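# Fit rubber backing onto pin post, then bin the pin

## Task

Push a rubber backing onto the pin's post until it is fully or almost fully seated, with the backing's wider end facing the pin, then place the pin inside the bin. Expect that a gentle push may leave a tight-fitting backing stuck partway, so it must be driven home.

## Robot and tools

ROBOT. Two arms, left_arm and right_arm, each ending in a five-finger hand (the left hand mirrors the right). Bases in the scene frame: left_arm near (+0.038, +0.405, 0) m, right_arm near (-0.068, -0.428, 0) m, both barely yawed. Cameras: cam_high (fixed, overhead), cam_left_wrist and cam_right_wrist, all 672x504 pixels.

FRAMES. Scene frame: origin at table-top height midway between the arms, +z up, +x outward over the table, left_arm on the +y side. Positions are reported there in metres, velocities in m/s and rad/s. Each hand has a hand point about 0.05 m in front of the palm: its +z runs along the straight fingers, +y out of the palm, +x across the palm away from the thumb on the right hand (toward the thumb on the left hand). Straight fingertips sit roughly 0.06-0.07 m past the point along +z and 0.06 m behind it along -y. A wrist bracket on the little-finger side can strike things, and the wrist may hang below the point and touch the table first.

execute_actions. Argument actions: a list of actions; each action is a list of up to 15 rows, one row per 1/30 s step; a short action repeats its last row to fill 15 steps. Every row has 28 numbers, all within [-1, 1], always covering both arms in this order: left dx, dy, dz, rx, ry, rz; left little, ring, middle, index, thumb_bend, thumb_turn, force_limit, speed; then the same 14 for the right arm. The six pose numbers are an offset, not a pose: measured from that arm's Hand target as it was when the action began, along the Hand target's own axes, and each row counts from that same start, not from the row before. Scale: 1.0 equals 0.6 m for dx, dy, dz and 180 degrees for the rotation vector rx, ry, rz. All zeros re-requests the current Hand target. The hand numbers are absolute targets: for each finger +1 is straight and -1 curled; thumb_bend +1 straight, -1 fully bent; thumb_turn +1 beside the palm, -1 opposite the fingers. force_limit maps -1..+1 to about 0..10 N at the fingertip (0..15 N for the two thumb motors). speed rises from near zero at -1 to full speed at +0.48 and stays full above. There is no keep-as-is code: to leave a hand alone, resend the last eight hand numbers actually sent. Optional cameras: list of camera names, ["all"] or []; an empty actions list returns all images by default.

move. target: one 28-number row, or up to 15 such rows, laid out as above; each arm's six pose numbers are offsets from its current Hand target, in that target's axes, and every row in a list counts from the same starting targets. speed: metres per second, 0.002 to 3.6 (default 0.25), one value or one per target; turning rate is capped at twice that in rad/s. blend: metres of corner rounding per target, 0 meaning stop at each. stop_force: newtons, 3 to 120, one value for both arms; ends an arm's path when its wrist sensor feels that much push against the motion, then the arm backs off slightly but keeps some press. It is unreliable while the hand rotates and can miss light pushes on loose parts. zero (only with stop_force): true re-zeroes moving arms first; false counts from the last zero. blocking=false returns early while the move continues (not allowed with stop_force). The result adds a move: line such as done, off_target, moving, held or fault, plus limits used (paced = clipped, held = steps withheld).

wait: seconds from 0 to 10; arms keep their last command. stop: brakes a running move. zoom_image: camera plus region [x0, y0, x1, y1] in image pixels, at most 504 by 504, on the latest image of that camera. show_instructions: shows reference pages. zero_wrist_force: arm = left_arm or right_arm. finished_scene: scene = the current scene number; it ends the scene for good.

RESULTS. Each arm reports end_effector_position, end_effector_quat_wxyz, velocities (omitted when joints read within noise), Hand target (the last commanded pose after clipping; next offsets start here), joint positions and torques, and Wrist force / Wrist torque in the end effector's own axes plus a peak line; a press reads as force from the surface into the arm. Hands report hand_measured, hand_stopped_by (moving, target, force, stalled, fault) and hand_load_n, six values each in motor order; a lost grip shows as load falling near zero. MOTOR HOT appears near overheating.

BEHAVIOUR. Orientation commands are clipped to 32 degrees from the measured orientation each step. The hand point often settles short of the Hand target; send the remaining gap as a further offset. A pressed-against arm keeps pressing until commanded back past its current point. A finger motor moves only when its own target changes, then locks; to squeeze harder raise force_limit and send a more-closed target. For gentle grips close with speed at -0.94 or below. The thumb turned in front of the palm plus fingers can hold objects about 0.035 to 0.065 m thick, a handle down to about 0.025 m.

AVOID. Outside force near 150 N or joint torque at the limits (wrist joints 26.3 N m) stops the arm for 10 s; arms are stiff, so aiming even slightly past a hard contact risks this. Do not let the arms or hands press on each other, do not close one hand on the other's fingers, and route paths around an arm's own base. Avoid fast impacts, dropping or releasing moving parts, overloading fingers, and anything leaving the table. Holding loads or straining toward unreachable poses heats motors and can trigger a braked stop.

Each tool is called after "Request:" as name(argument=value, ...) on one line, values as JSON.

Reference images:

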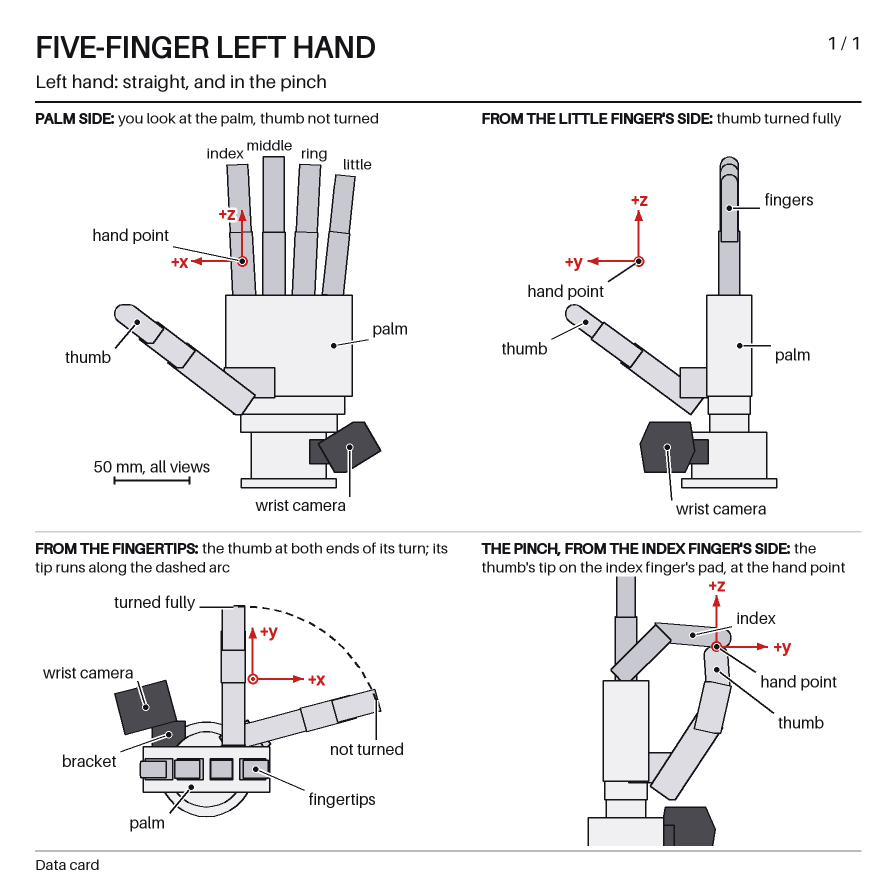

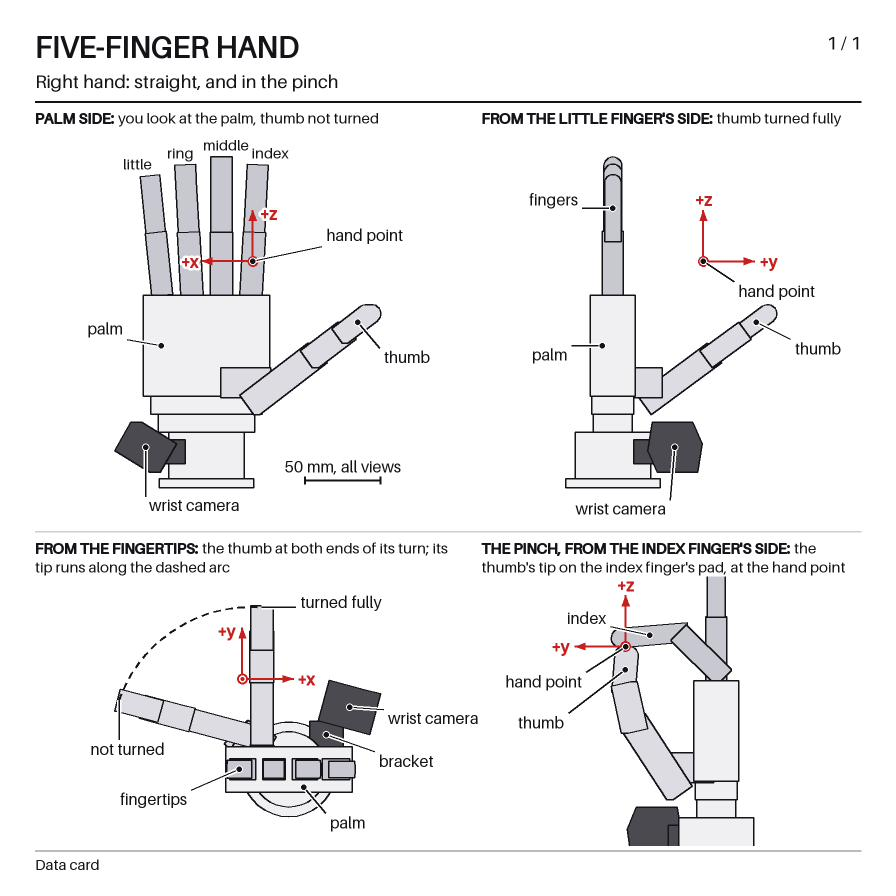

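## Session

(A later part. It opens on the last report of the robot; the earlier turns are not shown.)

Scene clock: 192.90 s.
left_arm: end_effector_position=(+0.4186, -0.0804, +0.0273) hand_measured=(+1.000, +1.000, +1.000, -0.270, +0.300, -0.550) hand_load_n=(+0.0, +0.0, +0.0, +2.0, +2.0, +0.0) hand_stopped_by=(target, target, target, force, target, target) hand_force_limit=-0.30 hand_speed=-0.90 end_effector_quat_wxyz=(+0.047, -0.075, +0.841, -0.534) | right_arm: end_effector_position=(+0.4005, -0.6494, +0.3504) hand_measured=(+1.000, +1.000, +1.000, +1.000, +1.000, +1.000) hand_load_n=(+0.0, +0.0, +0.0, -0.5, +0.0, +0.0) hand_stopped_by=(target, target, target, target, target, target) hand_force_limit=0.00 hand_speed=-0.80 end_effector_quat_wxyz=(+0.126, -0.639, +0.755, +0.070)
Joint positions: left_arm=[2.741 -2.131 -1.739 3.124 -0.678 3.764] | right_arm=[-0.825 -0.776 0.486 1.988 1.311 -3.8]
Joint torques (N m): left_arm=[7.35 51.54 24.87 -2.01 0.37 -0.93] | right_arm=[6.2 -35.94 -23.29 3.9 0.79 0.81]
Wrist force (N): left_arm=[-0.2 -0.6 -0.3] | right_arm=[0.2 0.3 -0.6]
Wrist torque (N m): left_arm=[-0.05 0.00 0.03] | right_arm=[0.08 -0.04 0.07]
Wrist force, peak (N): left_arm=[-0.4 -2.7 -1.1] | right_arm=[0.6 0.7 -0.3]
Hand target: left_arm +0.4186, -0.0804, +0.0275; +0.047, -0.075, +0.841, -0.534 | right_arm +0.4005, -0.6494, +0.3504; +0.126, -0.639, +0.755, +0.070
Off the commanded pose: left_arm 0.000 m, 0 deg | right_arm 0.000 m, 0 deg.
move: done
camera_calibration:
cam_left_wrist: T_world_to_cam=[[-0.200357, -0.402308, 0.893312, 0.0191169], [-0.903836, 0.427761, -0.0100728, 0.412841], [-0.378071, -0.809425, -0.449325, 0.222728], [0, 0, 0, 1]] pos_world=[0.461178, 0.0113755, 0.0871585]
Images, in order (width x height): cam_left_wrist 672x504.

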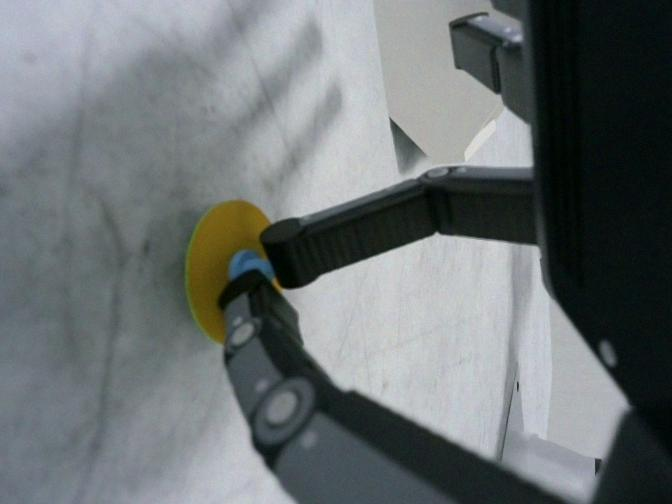

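Request:
move(target=[0,0.0152,0.0071,0,0,0,1,1,1,-0.5,0.3,-0.55,-0.3,-0.9, 0,0,0,0,0,0,1,1,1,1,1,1,0,-0.8], speed=0.02, stop_force=3)

Request:
move(target=[[0,0,0,0,0,0,1,1,1,-0.235,0.3,-0.55,-0.3,-0.5, 0,0,0,0,0,0,1,1,1,1,1,1,0,-0.8],[0,-0.0181,-0.0085,0,0,0,1,1,1,-0.235,0.3,-0.55,-0.3,-0.5, 0,0,0,0,0,0,1,1,1,1,1,1,0,-0.8],[0,-0.1509,-0.071,0,0,0,1,1,1,-0.235,0.3,-0.55,-0.3,-0.5, 0,0,0,0,0,0,1,1,1,1,1,1,0,-0.8]], speed=[0.03,0.03,0.1], cameras=["cam_left_wrist","cam_right_wrist","cam_high"])

Scene clock: 196.60 s.
left_arm: end_effector_position=(+0.4186, -0.0803, +0.0175) hand_measured=(+1.000, +1.000, +1.000, -0.270, +0.300, -0.550) hand_load_n=(+0.0, +0.0, +0.0, +2.0, +1.5, +0.0) hand_stopped_by=(target, target, target, force, target, target) hand_force_limit=-0.30 hand_speed=-0.90 end_effector_quat_wxyz=(+0.047, -0.075, +0.841, -0.534) | right_arm: end_effector_position=(+0.4005, -0.6494, +0.3504) hand_measured=(+1.000, +1.000, +1.000, +1.000, +1.000, +1.000) hand_load_n=(+0.0, +0.0, +0.0, +0.0, +0.0, +0.0) hand_stopped_by=(target, target, target, target, target, target) hand_force_limit=0.00 hand_speed=-0.80 end_effector_quat_wxyz=(+0.126, -0.639, +0.755, +0.070)
Joint positions: left_arm=[2.741 -2.147 -1.745 3.146 -0.678 3.764] | right_arm=[-0.825 -0.776 0.486 1.988 1.311 -3.8]
Joint torques (N m): left_arm=[8.2 27.08 4.09 -1.02 1.42 -0.15] | right_arm=[6.11 -36.54 -23.23 3.79 0.85 0.89]
Wrist force (N): left_arm=[-0.1 -3.7 -2.1] | right_arm=[0.3 0.5 -0.5]
Wrist torque (N m): left_arm=[-0.18 0.00 0.04] | right_arm=[0.10 -0.07 0.09]
Wrist force, peak (N): left_arm=[-0.1 -3.7 -2.1] | right_arm=[0.4 0.7 -0.6]
Hand target: left_arm +0.4186, -0.0803, +0.0175; +0.047, -0.075, +0.841, -0.534 | right_arm +0.4005, -0.6494, +0.3504; +0.126, -0.639, +0.755, +0.070
Off the commanded pose: left_arm 0.000 m, 0 deg | right_arm 0.000 m, 0 deg.
move: contact (left_arm)

Scene clock: 199.40 s.
left_arm: end_effector_position=(+0.4187, -0.0804, +0.1175) hand_measured=(+1.000, +1.000, +1.000, -0.234, +0.300, -0.550) hand_load_n=(+0.0, +0.0, +0.0, +0.0, +0.5, +0.0) hand_stopped_by=(target, target, target, target, target, target) hand_force_limit=-0.30 hand_speed=-0.50 end_effector_quat_wxyz=(+0.047, -0.075, +0.841, -0.534) | right_arm: end_effector_position=(+0.4005, -0.6494, +0.3504) hand_measured=(+1.000, +1.000, +1.000, +1.000, +1.000, +1.000) hand_load_n=(+0.0, +0.0, +0.0, +0.0, +0.0, +0.0) hand_stopped_by=(target, target, target, target, target, target) hand_force_limit=0.00 hand_speed=-0.80 end_effector_quat_wxyz=(+0.126, -0.639, +0.755, +0.070)
Joint positions: left_arm=[2.741 -2.005 -1.66 2.92 -0.678 3.764] | right_arm=[-0.825 -0.776 0.486 1.988 1.311 -3.8]
Joint torques (N m): left_arm=[9.29 48.74 26.9 -2.11 1.86 2.6] | right_arm=[6.05 -36.19 -23.35 3.83 0.86 0.83]
Wrist force (N): left_arm=[-0.2 -0.4 -0.3] | right_arm=[0.2 0.5 -0.2]
Wrist torque (N m): left_arm=[-0.01 -0.02 -0.11] | right_arm=[0.08 -0.06 0.08]
Wrist force, peak (N): left_arm=[-0.3 -3.4 -2.3] | right_arm=[0.5 0.5 -0.4]
Hand target: left_arm +0.4187, -0.0803, +0.1176; +0.047, -0.075, +0.841, -0.534 | right_arm +0.4005, -0.6494, +0.3504; +0.126, -0.639, +0.755, +0.070
Off the commanded pose: left_arm 0.000 m, 0 deg | right_arm 0.000 m, 0 deg.
move: done
camera_calibration:
cam_left_wrist: T_world_to_cam=[[-0.200471, -0.402342, 0.89327, -0.0613594], [-0.903818, 0.427798, -0.0101512, 0.413712], [-0.378055, -0.809388, -0.449405, 0.263344], [0, 0, 0, 1]] pos_world=[0.461178, 0.0114754, 0.177358]
cam_right_wrist: T_world_to_cam=[[-0.991478, -0.0226633, -0.12829, 0.431449], [-0.111196, 0.660305, 0.74272, 0.213392], [0.0678779, 0.750655, -0.657198, 0.805237], [0, 0, 0, 1]] pos_world=[0.396843, -0.735582, 0.42606]

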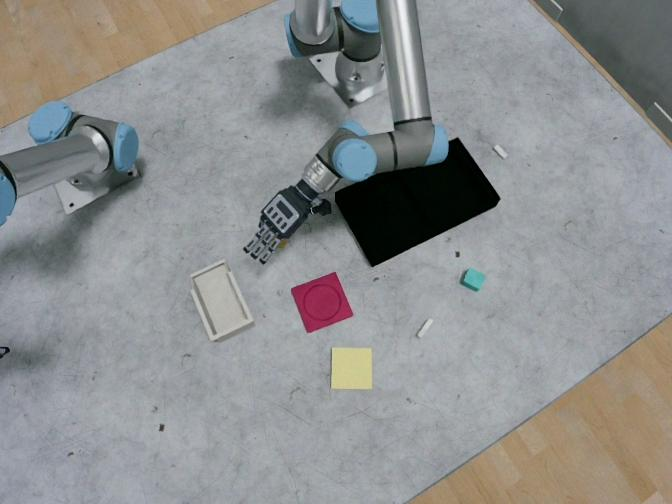

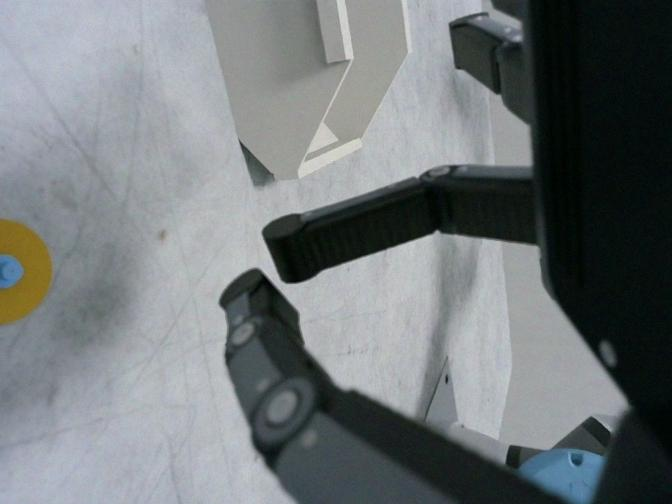

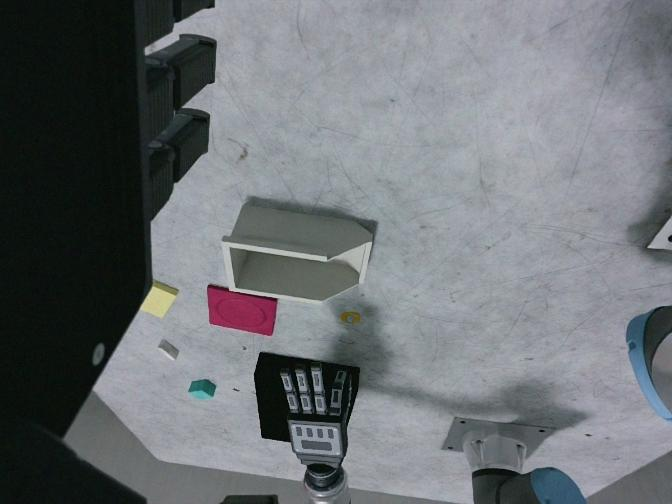

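Request:
move(target=[[-0.2923,0.1217,-0.3945,0,0,0,1,1,1,-0.235,0.3,-0.55,-0.3,-0.5, -0.6687,0.1068,0.3632,0.2883,-0.0677,-0.2588,1,1,1,-0.2,0.3,-0.55,-0.3,0],[-0.2923,0.1217,-0.3945,0,0,0,1,1,1,-0.235,0.3,-0.55,-0.3,-0.5, -0.7702,0.1457,0.6865,0.2883,-0.0677,-0.2588,1,1,1,-0.2,0.3,-0.55,-0.3,0]], speed=[0.3,0.15], blend=[0.02,0], cameras=["all"])

Scene clock: 205.30 s.
left_arm: end_effector_position=(+0.5478, +0.1921, +0.1522) hand_measured=(+1.000, +1.000, +1.000, -0.234, +0.300, -0.550) hand_load_n=(+0.0, +0.0, -0.5, +0.0, +0.0, +0.0) hand_stopped_by=(target, target, target, target, target, target) hand_force_limit=-0.30 hand_speed=-0.50 end_effector_quat_wxyz=(+0.047, -0.075, +0.841, -0.534) | right_arm: end_effector_position=(+0.4259, -0.0867, +0.0795) hand_measured=(+1.000, +1.000, +1.000, -0.200, +0.300, -0.550) hand_load_n=(+0.0, +0.0, +0.0, +0.0, +0.0, +0.0) hand_stopped_by=(target, target, target, target, target, target) hand_force_limit=-0.30 hand_speed=0.00 end_effector_quat_wxyz=(-0.476, +0.749, -0.389, +0.248)
Joint positions: left_arm=[3.345 -2.206 -1.489 1.977 -0.445 4.874] | right_arm=[0.17 -1.296 1.964 -0.192 1.189 -3.332]
Joint torques (N m): left_arm=[9.59 26.98 25.6 -3.55 -0.12 2.5] | right_arm=[10.57 -16.64 -24.18 -1.82 1.38 1.47]
Wrist force (N): left_arm=[-0.5 -0.3 -0.2] | right_arm=[0.1 -2.4 1.6]
Wrist torque (N m): left_arm=[-0.01 0.02 -0.13] | right_arm=[-0.23 -0.14 -0.31]
Wrist force, peak (N): left_arm=[-0.5 -1.0 -0.3] | right_arm=[0.1 -2.5 1.7]
Hand target: left_arm +0.5478, +0.1921, +0.1522; +0.047, -0.075, +0.841, -0.534 | right_arm +0.4259, -0.0866, +0.0794; -0.476, +0.749, -0.389, +0.248
Off the commanded pose: left_arm 0.000 m, 0 deg | right_arm 0.000 m, 0 deg.
move: done
camera_calibration:
cam_left_wrist: T_world_to_cam=[[-0.200486, -0.402376, 0.893252, 0.0431651], [-0.903802, 0.427832, -0.0101317, 0.414282], [-0.378085, -0.809354, -0.449442, 0.548277], [0, 0, 0, 1]] pos_world=[0.590378, 0.283875, 0.212058]
cam_right_wrist: T_world_to_cam=[[-0.207748, -0.400032, -0.892645, 0.128929], [-0.938297, 0.339422, 0.0662634, 0.42401], [0.276476, 0.851332, -0.445864, 0.106148], [0, 0, 0, 1]] pos_world=[0.395285, -0.182709, 0.134319]

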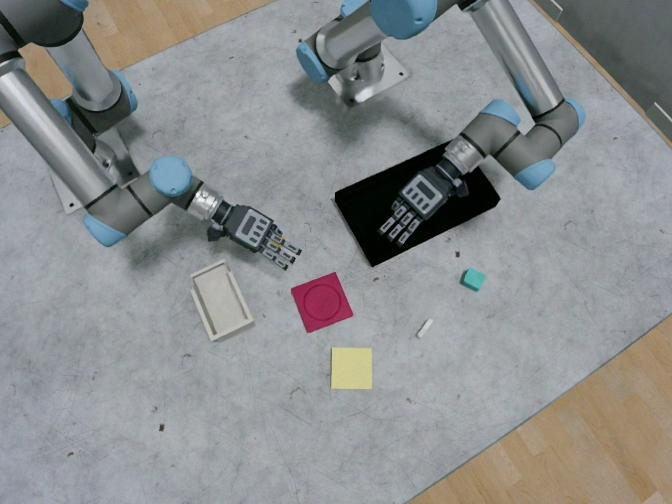

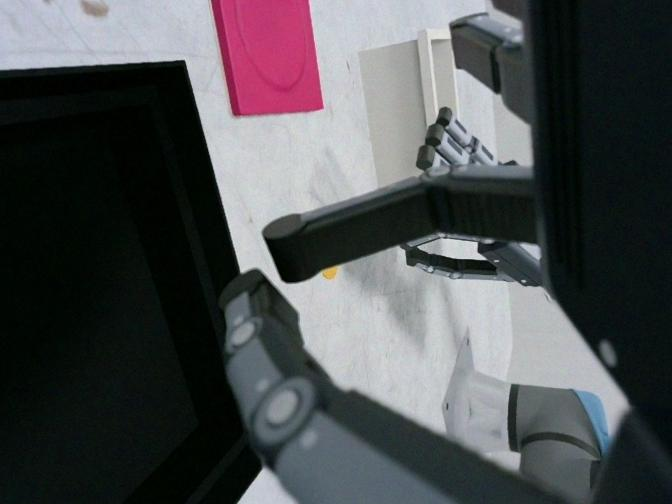

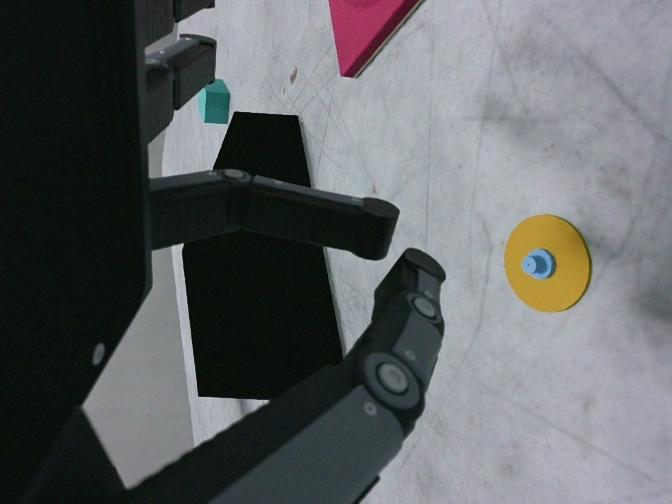

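Request:
zoom_image(camera="cam_right_wrist", region=[480, 200, 610, 330])

Scaled by 3.877 from the camera's 672x504 image, which has a finer 960x720 frame.

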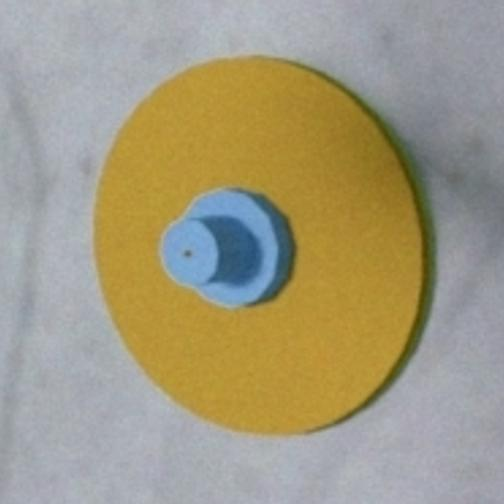

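Request:
move(target=[0,0,0,0,0,0,1,1,1,-0.235,0.3,-0.55,-0.3,-0.5, -0.016,0.0483,0.0323,0,0,0,1,1,1,-0.2,0.3,-0.55,-0.3,0], speed=0.08, cameras=["cam_right_wrist","cam_left_wrist"])

Request:
zoom_image(camera="cam_right_wrist", region=[350, 180, 530, 360])

Scene clock: 207.73 s.
left_arm: end_effector_position=(+0.5478, +0.1921, +0.1522) hand_measured=(+1.000, +1.000, +1.000, -0.234, +0.300, -0.550) hand_load_n=(+0.0, -0.5, -0.5, +0.0, +0.0, +0.0) hand_stopped_by=(target, target, target, target, target, target) hand_force_limit=-0.30 hand_speed=-0.50 end_effector_quat_wxyz=(+0.047, -0.075, +0.841, -0.534) | right_arm: end_effector_position=(+0.4247, -0.0758, +0.0451) hand_measured=(+1.000, +1.000, +1.000, -0.200, +0.300, -0.550) hand_load_n=(+0.0, +0.0, +0.0, +0.0, +0.0, +0.0) hand_stopped_by=(target, target, target, target, target, target) hand_force_limit=-0.30 hand_speed=0.00 end_effector_quat_wxyz=(-0.476, +0.749, -0.389, +0.248)
Joint positions: left_arm=[3.345 -2.206 -1.489 1.977 -0.445 4.874] | right_arm=[0.199 -1.231 1.985 -0.284 1.215 -3.318]
Joint torques (N m): left_arm=[8.78 27.01 25.61 -3.41 -0.22 2.44] | right_arm=[9.68 -18.97 -6.47 -2.06 1.48 1.37]
Wrist force (N): left_arm=[-0.3 -0.7 0.0] | right_arm=[-0.2 -2.3 1.2]
Wrist torque (N m): left_arm=[-0.09 0.01 -0.11] | right_arm=[-0.16 -0.07 -0.33]
Wrist force, peak (N): left_arm=[-0.5 -0.9 0.1] | right_arm=[-0.1 -2.4 1.6]
Hand target: left_arm +0.5478, +0.1921, +0.1522; +0.047, -0.075, +0.841, -0.534 | right_arm +0.4247, -0.0758, +0.0449; -0.476, +0.749, -0.389, +0.248
Off the commanded pose: left_arm 0.000 m, 0 deg | right_arm 0.000 m, 0 deg.
move: done
camera_calibration:
cam_left_wrist: T_world_to_cam=[[-0.200486, -0.402376, 0.893252, 0.0431651], [-0.903802, 0.427832, -0.0101317, 0.414282], [-0.378085, -0.809354, -0.449442, 0.548277], [0, 0, 0, 1]] pos_world=[0.590378, 0.283875, 0.212058]
cam_right_wrist: T_world_to_cam=[[-0.207743, -0.400015, -0.892654, 0.102246], [-0.938271, 0.339502, 0.066222, 0.421478], [0.276568, 0.851309, -0.445851, 0.0817762], [0, 0, 0, 1]] pos_world=[0.394085, -0.17181, 0.099819]
Images, in order (width x height): cam_left_wrist 672x504, cam_right_wrist 672x504.

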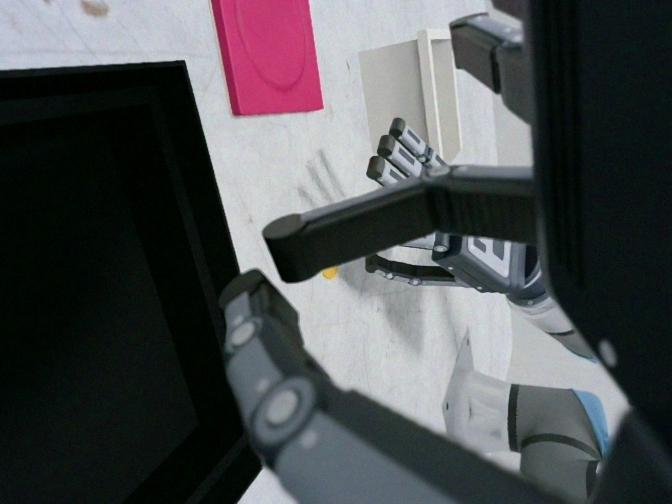

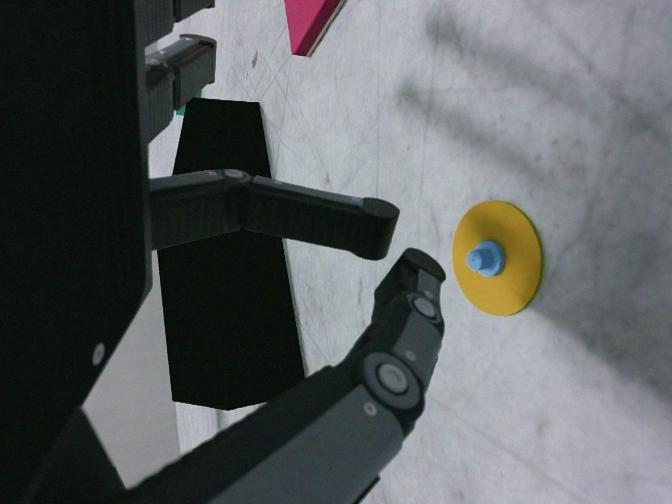

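Scaled by 2.800 from the camera's 672x504 image, which has a finer 960x720 frame.

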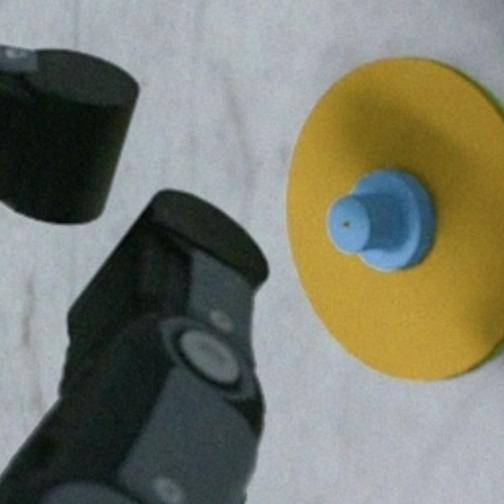

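Request:
zoom_image(camera="cam_right_wrist", region=[330, 170, 470, 310])

Scaled by 3.600 from the camera's 672x504 image, which has a finer 960x720 frame.

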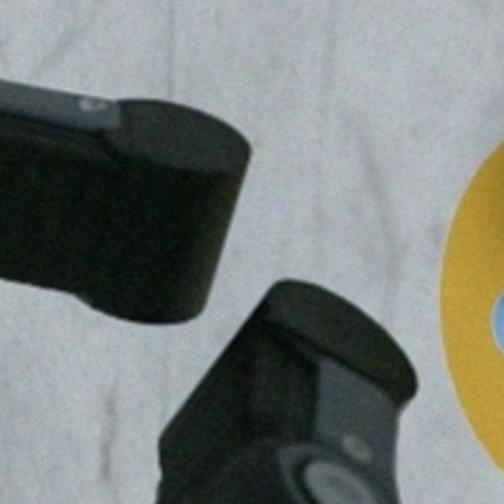

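Request:
move(target=[0,0,0,0,0,0,1,1,1,-0.235,0.3,-0.55,-0.3,-0.5, -0.0088,0.0275,0.0115,0,0,0,1,1,1,-0.2,0.3,-0.55,-0.3,0], speed=0.05, cameras=["cam_right_wrist","cam_left_wrist"])

Request:
zoom_image(camera="cam_right_wrist", region=[340, 180, 500, 340])

Scene clock: 212.00 s.
left_arm: end_effector_position=(+0.5478, +0.1921, +0.1522) hand_measured=(+1.000, +1.000, +1.000, -0.234, +0.300, -0.550) hand_load_n=(+0.0, -0.5, +0.0, +0.0, +0.0, +0.0) hand_stopped_by=(target, target, target, target, target, target) hand_force_limit=-0.30 hand_speed=-0.50 end_effector_quat_wxyz=(+0.047, -0.075, +0.841, -0.534) | right_arm: end_effector_position=(+0.4211, -0.0719, +0.0272) hand_measured=(+1.000, +1.000, +1.000, -0.200, +0.300, -0.550) hand_load_n=(-0.5, +0.0, +0.0, +0.0, +0.0, +0.0) hand_stopped_by=(target, target, target, target, target, target) hand_force_limit=-0.30 hand_speed=0.00 end_effector_quat_wxyz=(-0.476, +0.749, -0.389, +0.248)
Joint positions: left_arm=[3.345 -2.206 -1.489 1.977 -0.445 4.874] | right_arm=[0.211 -1.201 2.002 -0.334 1.226 -3.312]
Joint torques (N m): left_arm=[9.34 26.89 25.73 -3.42 -0.2 2.6] | right_arm=[10.19 -19.34 -6.08 -1.93 1.62 1.45]
Wrist force (N): left_arm=[-0.3 -0.4 -0.3] | right_arm=[0.1 -2.2 1.6]
Wrist torque (N m): left_arm=[-0.02 -0.01 -0.11] | right_arm=[-0.20 -0.12 -0.29]
Wrist force, peak (N): left_arm=[-0.6 -0.8 -0.1] | right_arm=[0.2 -2.5 1.5]
Hand target: left_arm +0.5478, +0.1921, +0.1522; +0.047, -0.075, +0.841, -0.534 | right_arm +0.4211, -0.0719, +0.0270; -0.476, +0.749, -0.389, +0.248
Off the commanded pose: left_arm 0.000 m, 0 deg | right_arm 0.000 m, 0 deg.
move: done
camera_calibration:
cam_left_wrist: T_world_to_cam=[[-0.200486, -0.402376, 0.893252, 0.0431651], [-0.903802, 0.427832, -0.0101317, 0.414282], [-0.378085, -0.809354, -0.449442, 0.548277], [0, 0, 0, 1]] pos_world=[0.590378, 0.283875, 0.212058]
cam_right_wrist: T_world_to_cam=[[-0.207743, -0.400015, -0.892654, 0.0870794], [-0.938271, 0.339502, 0.066222, 0.417961], [0.276568, 0.851309, -0.445851, 0.071471], [0, 0, 0, 1]] pos_world=[0.390485, -0.16791, 0.081919]
Images, in order (width x height): cam_left_wrist 672x504, cam_right_wrist 672x504.

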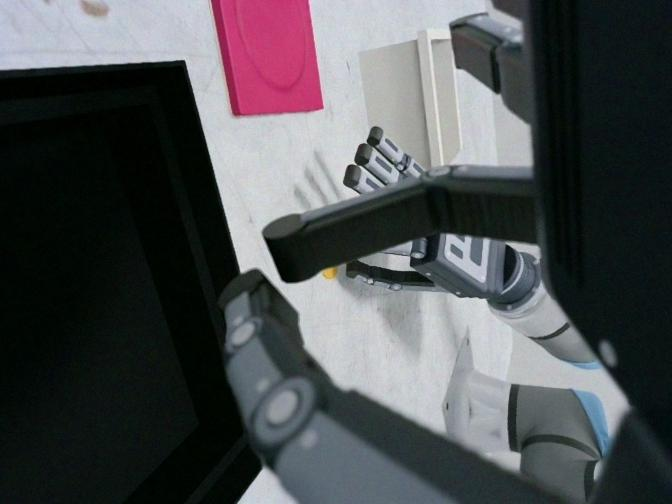

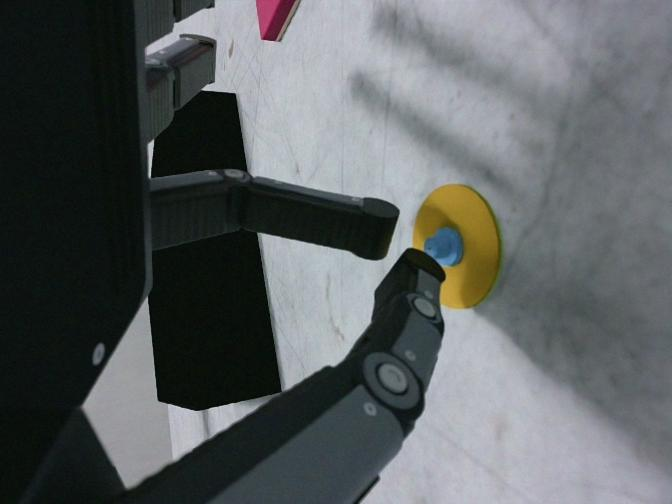

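Scaled by 3.150 from the camera's 672x504 image, which has a finer 960x720 frame.

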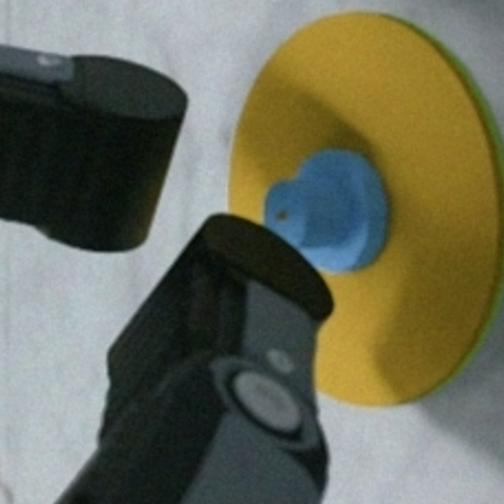

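Request:
move(target=[0,0,0,0,0,0,1,1,1,-0.235,0.3,-0.55,-0.3,-0.5, 0,0.0075,0.0035,0,0,0,1,1,1,-0.235,0.3,-0.55,-0.3,-0.5], speed=0.03)

Request:
move(target=[0,0,0,0,0,0,1,1,1,-0.235,0.3,-0.55,-0.3,-0.5, 0,0.0113,0.0053,0,0,0,1,1,1,-0.235,0.3,-0.55,-0.3,-0.5], speed=0.008, stop_force=3, cameras=["cam_right_wrist","cam_left_wrist"])

Request:
zoom_image(camera="cam_right_wrist", region=[340, 180, 500, 340])

Scene clock: 213.70 s.
left_arm: end_effector_position=(+0.5478, +0.1921, +0.1522) hand_measured=(+1.000, +1.000, +1.000, -0.234, +0.300, -0.550) hand_load_n=(+0.0, +0.0, +0.0, +0.0, +0.0, +0.0) hand_stopped_by=(target, target, target, target, target, target) hand_force_limit=-0.30 hand_speed=-0.50 end_effector_quat_wxyz=(+0.047, -0.075, +0.841, -0.534) | right_arm: end_effector_position=(+0.4211, -0.0719, +0.0222) hand_measured=(+1.000, +1.000, +1.000, -0.234, +0.300, -0.550) hand_load_n=(+0.0, +0.0, +0.0, +0.0, +0.0, +0.0) hand_stopped_by=(target, target, target, target, target, target) hand_force_limit=-0.30 hand_speed=-0.50 end_effector_quat_wxyz=(-0.476, +0.749, -0.389, +0.248)
Joint positions: left_arm=[3.345 -2.206 -1.489 1.977 -0.445 4.874] | right_arm=[0.211 -1.191 2.006 -0.347 1.226 -3.312]
Joint torques (N m): left_arm=[8.99 27.07 25.8 -3.51 -0.1 2.63] | right_arm=[5.81 -19.39 -5.7 -2.03 0.64 0.43]
Wrist force (N): left_arm=[-0.1 -0.7 -0.3] | right_arm=[0.0 -2.4 1.5]
Wrist torque (N m): left_arm=[-0.06 -0.03 -0.10] | right_arm=[-0.22 -0.10 -0.30]
Wrist force, peak (N): left_arm=[-0.3 -1.0 0.0] | right_arm=[0.0 -2.6 1.7]
Hand target: left_arm +0.5478, +0.1921, +0.1522; +0.047, -0.075, +0.841, -0.534 | right_arm +0.4211, -0.0719, +0.0221; -0.476, +0.749, -0.389, +0.248
Off the commanded pose: left_arm 0.000 m, 0 deg | right_arm 0.000 m, 0 deg.
move: done

Scene clock: 215.97 s.
left_arm: end_effector_position=(+0.5478, +0.1921, +0.1522) hand_measured=(+1.000, +1.000, +1.000, -0.234, +0.300, -0.550) hand_load_n=(+0.0, +0.0, -0.5, +0.0, +0.0, +0.0) hand_stopped_by=(target, target, target, target, target, target) hand_force_limit=-0.30 hand_speed=-0.50 end_effector_quat_wxyz=(+0.047, -0.075, +0.841, -0.534) | right_arm: end_effector_position=(+0.4211, -0.0719, +0.0153) hand_measured=(+1.000, +1.000, +1.000, -0.234, +0.300, -0.550) hand_load_n=(+0.0, +0.0, -0.5, +0.0, -0.5, +0.0) hand_stopped_by=(target, target, target, target, target, target) hand_force_limit=-0.30 hand_speed=-0.50 end_effector_quat_wxyz=(-0.476, +0.749, -0.389, +0.248)
Joint positions: left_arm=[3.345 -2.206 -1.489 1.977 -0.445 4.874] | right_arm=[0.211 -1.178 2.011 -0.365 1.226 -3.312]
Joint torques (N m): left_arm=[9.87 27.1 25.77 -3.38 -0.08 2.58] | right_arm=[-2.71 -40.98 -21.01 1.54 -0.18 -0.9]
Wrist force (N): left_arm=[-0.4 -0.3 -0.3] | right_arm=[0.0 -4.8 -1.0]
Wrist torque (N m): left_arm=[-0.01 0.00 -0.13] | right_arm=[-0.33 -0.08 -0.31]
Wrist force, peak (N): left_arm=[-0.6 -0.9 -0.3] | right_arm=[0.2 -6.2 -1.8]
Hand target: left_arm +0.5478, +0.1921, +0.1522; +0.047, -0.075, +0.841, -0.534 | right_arm +0.4211, -0.0719, +0.0153; -0.476, +0.749, -0.389, +0.248 (not the last commanded pose)
Off the commanded pose: left_arm 0.000 m, 0 deg | right_arm 0.001 m, 0 deg.
move: contact (right_arm)
camera_calibration:
cam_left_wrist: T_world_to_cam=[[-0.200486, -0.402376, 0.893252, 0.0431651], [-0.903802, 0.427832, -0.0101317, 0.414282], [-0.378085, -0.809354, -0.449442, 0.548277], [0, 0, 0, 1]] pos_world=[0.590378, 0.283875, 0.212058]
cam_right_wrist: T_world_to_cam=[[-0.207743, -0.400015, -0.892654, 0.0764568], [-0.938271, 0.339502, 0.066222, 0.418749], [0.276568, 0.851309, -0.445851, 0.0661654], [0, 0, 0, 1]] pos_world=[0.390485, -0.16791, 0.070019]
Images, in order (width x height): cam_left_wrist 672x504, cam_right_wrist 672x504.

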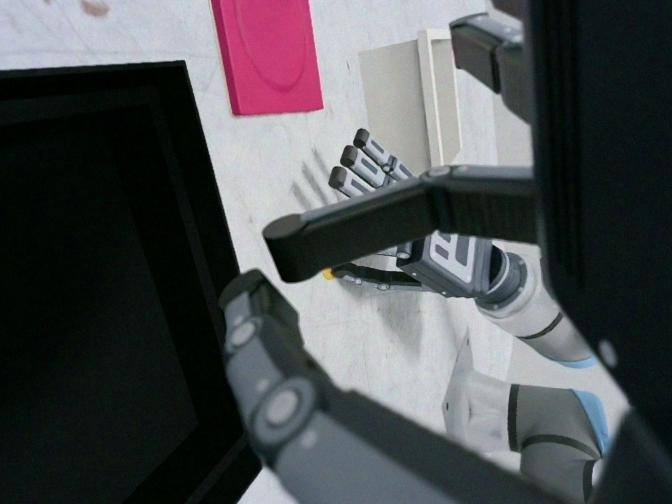

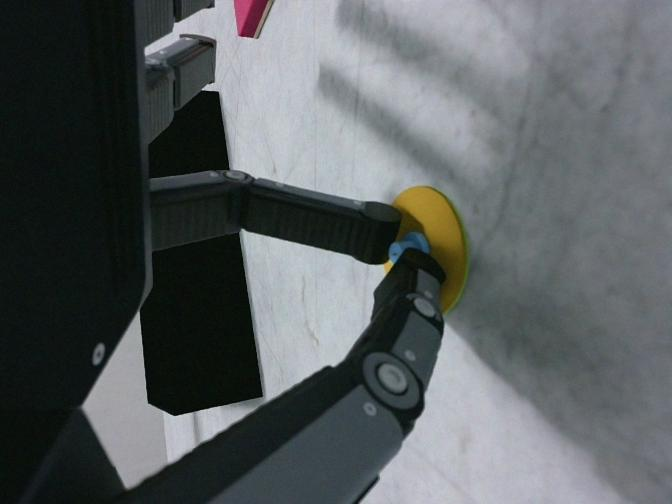

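Scaled by 3.150 from the camera's 672x504 image, which has a finer 960x720 frame.

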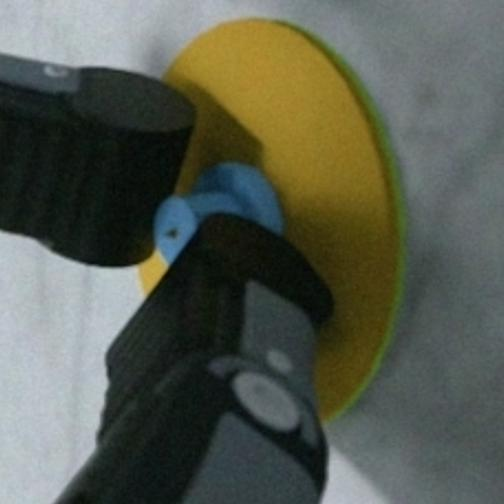

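Request:
move(target=[0,0,0,0,0,0,1,1,1,-0.235,0.3,-0.55,-0.3,-0.5, 0,-0.0005,-0.0002,0,0,0,1,1,1,-0.5,0.3,-0.55,-0.3,-0.9], speed=0.02)

Request:
move(target=[0,0,0,0,0,0,1,1,1,-0.235,0.3,-0.55,-0.3,-0.5, 0,-0.0302,-0.0142,0,0,0,1,1,1,-0.5,0.3,-0.55,-0.3,-0.9], speed=0.03, cameras=["cam_right_wrist","cam_left_wrist"])

Request:
zoom_image(camera="cam_right_wrist", region=[340, 180, 500, 340])

Scene clock: 217.13 s.
left_arm: end_effector_position=(+0.5478, +0.1921, +0.1522) hand_measured=(+1.000, +1.000, +1.000, -0.234, +0.300, -0.550) hand_load_n=(-0.5, +0.0, +0.0, +0.0, +0.0, +0.0) hand_stopped_by=(target, target, target, target, target, target) hand_force_limit=-0.30 hand_speed=-0.50 end_effector_quat_wxyz=(+0.047, -0.075, +0.841, -0.534) | right_arm: end_effector_position=(+0.4211, -0.0719, +0.0156) hand_measured=(+1.000, +1.000, +1.000, -0.260, +0.300, -0.550) hand_load_n=(+0.0, +0.0, +0.0, +2.5, +1.0, -0.5) hand_stopped_by=(target, target, target, force, target, target) hand_force_limit=-0.30 hand_speed=-0.90 end_effector_quat_wxyz=(-0.476, +0.749, -0.389, +0.248)
Joint positions: left_arm=[3.345 -2.206 -1.489 1.977 -0.445 4.874] | right_arm=[0.211 -1.179 2.011 -0.364 1.226 -3.312]
Joint torques (N m): left_arm=[9.75 27.09 25.38 -3.27 -0.09 2.56] | right_arm=[2.06 -41.29 -20.44 1.75 1.75 -0.62]
Wrist force (N): left_arm=[-0.2 -0.5 -0.2] | right_arm=[0.0 -4.0 1.2]
Wrist torque (N m): left_arm=[-0.05 -0.02 -0.11] | right_arm=[-0.28 -0.08 -0.30]
Wrist force, peak (N): left_arm=[-0.3 -0.9 -0.2] | right_arm=[0.2 -6.4 1.0]
Hand target: left_arm +0.5478, +0.1921, +0.1522; +0.047, -0.075, +0.841, -0.534 | right_arm +0.4211, -0.0719, +0.0156; -0.476, +0.749, -0.389, +0.248
Off the commanded pose: left_arm 0.000 m, 0 deg | right_arm 0.000 m, 0 deg.
move: done

Scene clock: 218.30 s.
left_arm: end_effector_position=(+0.5478, +0.1921, +0.1522) hand_measured=(+1.000, +1.000, +1.000, -0.234, +0.300, -0.550) hand_load_n=(+0.0, +0.0, +0.0, +0.0, +0.0, +0.0) hand_stopped_by=(target, target, target, target, target, target) hand_force_limit=-0.30 hand_speed=-0.50 end_effector_quat_wxyz=(+0.047, -0.075, +0.841, -0.534) | right_arm: end_effector_position=(+0.4211, -0.0719, +0.0355) hand_measured=(+1.000, +1.000, +1.000, -0.260, +0.300, -0.550) hand_load_n=(+0.0, +0.0, -0.5, +2.0, +2.0, +0.0) hand_stopped_by=(target, target, target, force, target, target) hand_force_limit=-0.30 hand_speed=-0.90 end_effector_quat_wxyz=(-0.476, +0.749, -0.389, +0.248)
Joint positions: left_arm=[3.345 -2.206 -1.489 1.977 -0.445 4.874] | right_arm=[0.211 -1.216 1.996 -0.312 1.226 -3.312]
Joint torques (N m): left_arm=[9.4 26.75 25.32 -3.33 -0.1 2.53] | right_arm=[7.75 -42.02 -22.15 1.54 1.15 -0.44]
Wrist force (N): left_arm=[-0.3 -0.6 -0.3] | right_arm=[-0.1 -2.2 1.6]
Wrist torque (N m): left_arm=[-0.06 -0.01 -0.11] | right_arm=[-0.20 -0.09 -0.32]
Wrist force, peak (N): left_arm=[-0.7 -0.9 -0.1] | right_arm=[0.2 -3.8 1.2]
Hand target: left_arm +0.5478, +0.1921, +0.1522; +0.047, -0.075, +0.841, -0.534 | right_arm +0.4211, -0.0719, +0.0356; -0.476, +0.749, -0.389, +0.248
Off the commanded pose: left_arm 0.000 m, 0 deg | right_arm 0.000 m, 0 deg.
move: done
camera_calibration:
cam_left_wrist: T_world_to_cam=[[-0.200486, -0.402376, 0.893252, 0.0431651], [-0.903802, 0.427832, -0.0101317, 0.414282], [-0.378085, -0.809354, -0.449442, 0.548277], [0, 0, 0, 1]] pos_world=[0.590378, 0.283875, 0.212058]
cam_right_wrist: T_world_to_cam=[[-0.20778, -0.400001, -0.892651, 0.0944839], [-0.938263, 0.339518, 0.0662572, 0.417314], [0.276568, 0.851309, -0.445851, 0.0751993], [0, 0, 0, 1]] pos_world=[0.390385, -0.16791, 0.0902188]
Images, in order (width x height): cam_left_wrist 672x504, cam_right_wrist 672x504.

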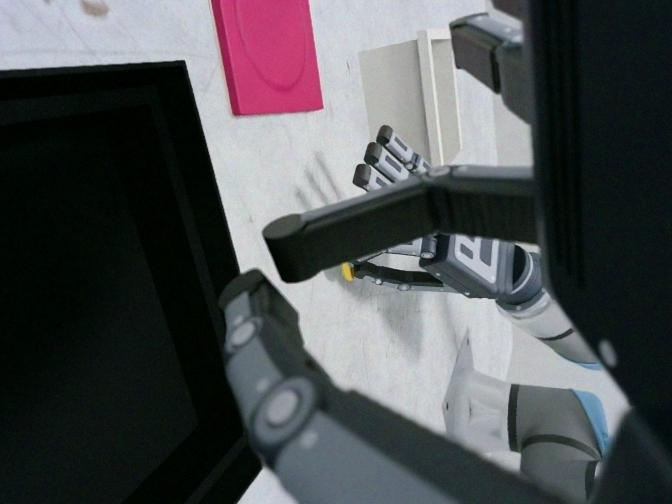

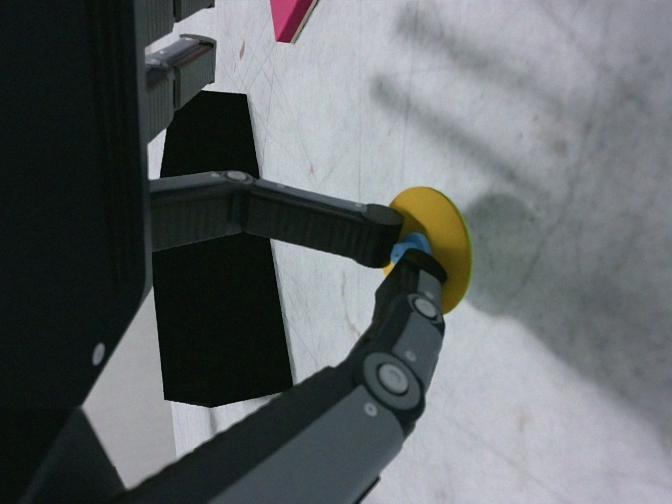

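Scaled by 3.150 from the camera's 672x504 image, which has a finer 960x720 frame.

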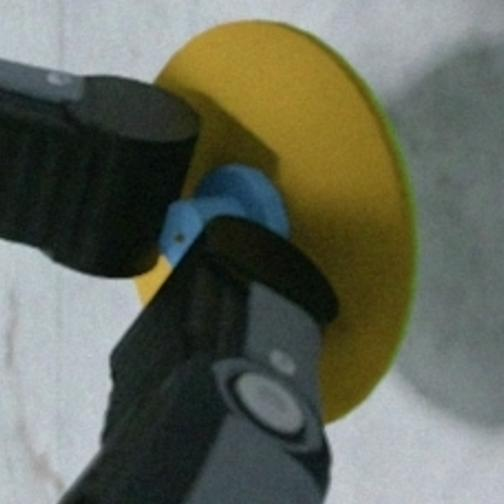

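Request:
move(target=[[0,0,0,0,0,0,1,1,1,-0.235,0.3,-0.55,-0.3,-0.5, 0,-0.151,-0.0708,0,0,0,1,1,1,-0.5,0.3,-0.55,-0.3,-0.9],[0,0,0,0,0,0,1,1,1,-0.235,0.3,-0.55,-0.3,-0.5, 0.2665,-0.1215,-0.1895,-0.1035,0.2464,-0.0442,1,1,1,-0.5,0.3,-0.55,-0.3,-0.9]], speed=[0.15,0.2], blend=[0.03,0], cameras=["all"])

Scene clock: 223.33 s.
left_arm: end_effector_position=(+0.5478, +0.1921, +0.1522) hand_measured=(+1.000, +1.000, +1.000, -0.234, +0.300, -0.550) hand_load_n=(+0.0, +0.0, +0.0, +0.0, +0.0, +0.0) hand_stopped_by=(target, target, target, target, target, target) hand_force_limit=-0.30 hand_speed=-0.50 end_effector_quat_wxyz=(+0.047, -0.075, +0.841, -0.534) | right_arm: end_effector_position=(+0.4537, -0.2440, +0.1501) hand_measured=(+1.000, +1.000, +1.000, -0.260, +0.300, -0.550) hand_load_n=(+0.0, +0.0, -0.5, +2.0, +2.0, +0.0) hand_stopped_by=(target, target, target, force, target, target) hand_force_limit=-0.30 hand_speed=-0.90 end_effector_quat_wxyz=(-0.152, +0.690, -0.522, +0.478)
Joint positions: left_arm=[3.345 -2.206 -1.489 1.977 -0.445 4.874] | right_arm=[0.298 -1.303 1.721 0.207 2.126 -3.393]
Joint torques (N m): left_arm=[9.52 27.01 24.59 -3.34 -0.11 2.61] | right_arm=[9.78 -18.12 -26.17 2.18 2.16 -0.81]
Wrist force (N): left_arm=[-0.2 -0.8 -0.1] | right_arm=[1.6 -2.0 1.9]
Wrist torque (N m): left_arm=[-0.10 -0.02 -0.10] | right_arm=[-0.22 -0.27 -0.08]
Wrist force, peak (N): left_arm=[-0.7 -0.8 -0.2] | right_arm=[1.8 -2.1 2.0]
Hand target: left_arm +0.5478, +0.1921, +0.1522; +0.047, -0.075, +0.841, -0.534 | right_arm +0.4538, -0.2440, +0.1501; -0.152, +0.690, -0.522, +0.478
Off the commanded pose: left_arm 0.000 m, 0 deg | right_arm 0.000 m, 0 deg.
move: done
camera_calibration:
cam_left_wrist: T_world_to_cam=[[-0.200486, -0.402376, 0.893252, 0.0431651], [-0.903802, 0.427832, -0.0101317, 0.414282], [-0.378085, -0.809354, -0.449442, 0.548277], [0, 0, 0, 1]] pos_world=[0.590378, 0.283875, 0.212058]
cam_right_wrist: T_world_to_cam=[[-0.548175, -0.584423, -0.598293, 0.200098], [-0.552541, 0.790069, -0.265497, 0.483511], [0.627855, 0.185042, -0.756014, -0.0116403], [0, 0, 0, 1]] pos_world=[0.384157, -0.262911, 0.239288]

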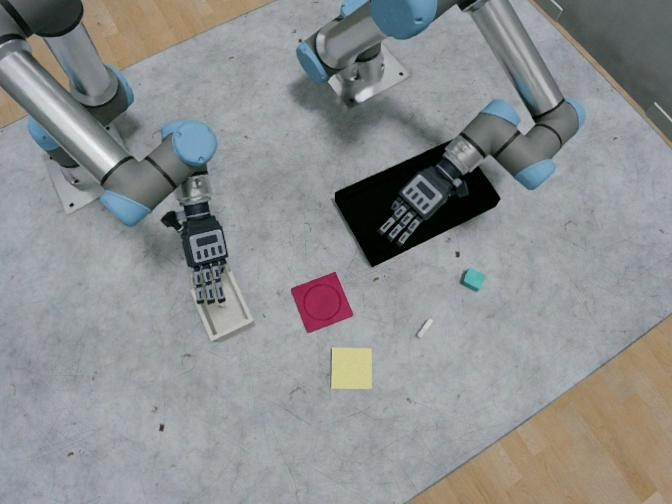

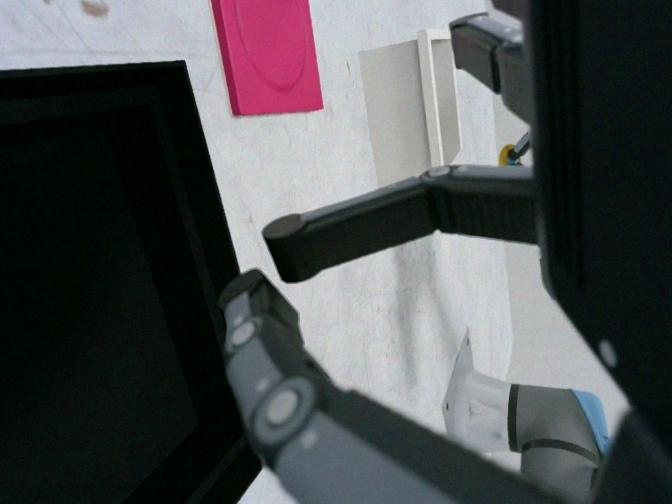

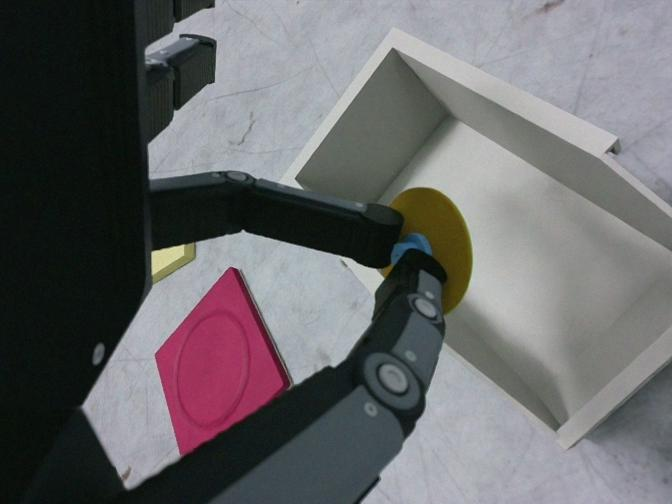

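Request:
move(target=[0,0,0,0,0,0,1,1,1,-0.235,0.3,-0.55,-0.3,-0.5, -0.0787,0.1361,0.0955,0,0,0,1,1,1,-0.5,0.3,-0.55,-0.3,-0.9], speed=0.08, stop_force=8, cameras=["all"])

Scene clock: 226.93 s.
left_arm: end_effector_position=(+0.5478, +0.1921, +0.1522) hand_measured=(+1.000, +1.000, +1.000, -0.234, +0.300, -0.550) hand_load_n=(+0.0, +0.0, +0.0, +0.5, +0.0, +0.0) hand_stopped_by=(target, target, target, target, target, target) hand_force_limit=-0.30 hand_speed=-0.50 end_effector_quat_wxyz=(+0.047, -0.075, +0.841, -0.534) | right_arm: end_effector_position=(+0.4538, -0.2531, +0.0401) hand_measured=(+1.000, +1.000, +1.000, -0.260, +0.300, -0.550) hand_load_n=(+0.0, +0.0, +0.0, +2.0, +2.0, +0.0) hand_stopped_by=(target, target, target, force, target, target) hand_force_limit=-0.30 hand_speed=-0.90 end_effector_quat_wxyz=(-0.152, +0.690, -0.522, +0.478)
Joint positions: left_arm=[3.345 -2.206 -1.489 1.977 -0.445 4.874] | right_arm=[0.276 -1.176 1.871 -0.077 2.109 -3.407]
Joint torques (N m): left_arm=[9.11 27.24 25.81 -3.29 0 2.62] | right_arm=[-8.07 -19.92 -8.08 -1.39 -1.48 -1.43]
Wrist force (N): left_arm=[-0.4 -0.6 -0.2] | right_arm=[1.6 -2.1 1.5]
Wrist torque (N m): left_arm=[-0.06 0.02 -0.11] | right_arm=[-0.16 -0.19 -0.10]
Wrist force, peak (N): left_arm=[-0.5 -0.9 -0.3] | right_arm=[1.9 -2.5 1.8]
Hand target: left_arm +0.5478, +0.1921, +0.1522; +0.047, -0.075, +0.841, -0.534 | right_arm +0.4538, -0.2531, +0.0401; -0.152, +0.690, -0.522, +0.478
Off the commanded pose: left_arm 0.000 m, 0 deg | right_arm 0.000 m, 0 deg.
move: done
camera_calibration:
cam_left_wrist: T_world_to_cam=[[-0.200486, -0.402376, 0.893252, 0.0431651], [-0.903802, 0.427832, -0.0101317, 0.414282], [-0.378085, -0.809354, -0.449442, 0.548277], [0, 0, 0, 1]] pos_world=[0.590378, 0.283875, 0.212058]
cam_right_wrist: T_world_to_cam=[[-0.548345, -0.584374, -0.598185, 0.129032], [-0.552252, 0.790198, -0.265715, 0.461448], [0.627962, 0.184645, -0.756023, -0.0932643], [0, 0, 0, 1]] pos_world=[0.384156, -0.272012, 0.129289]

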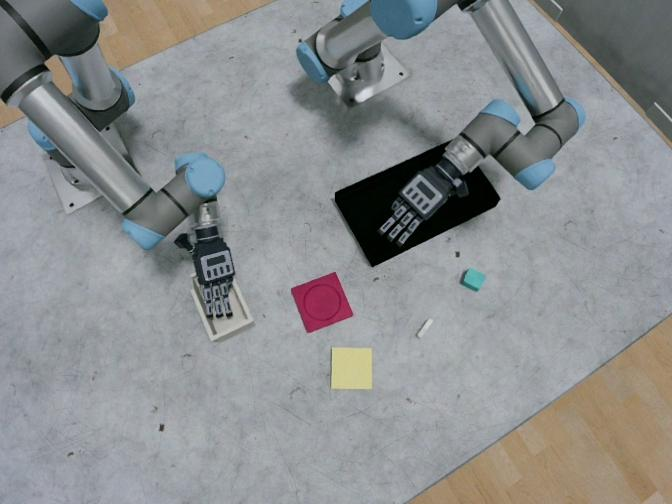

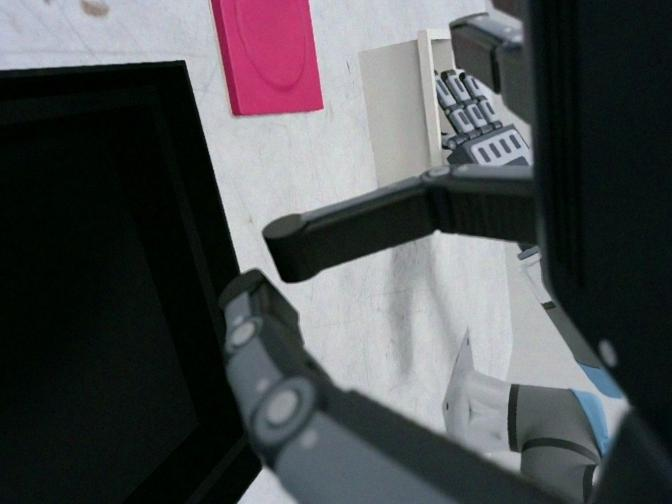

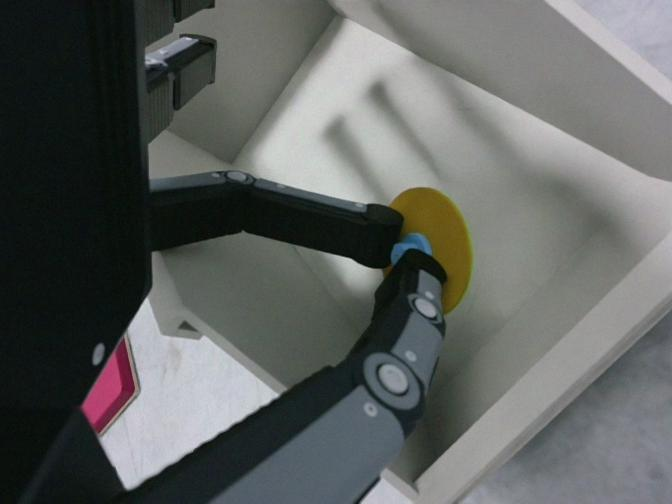

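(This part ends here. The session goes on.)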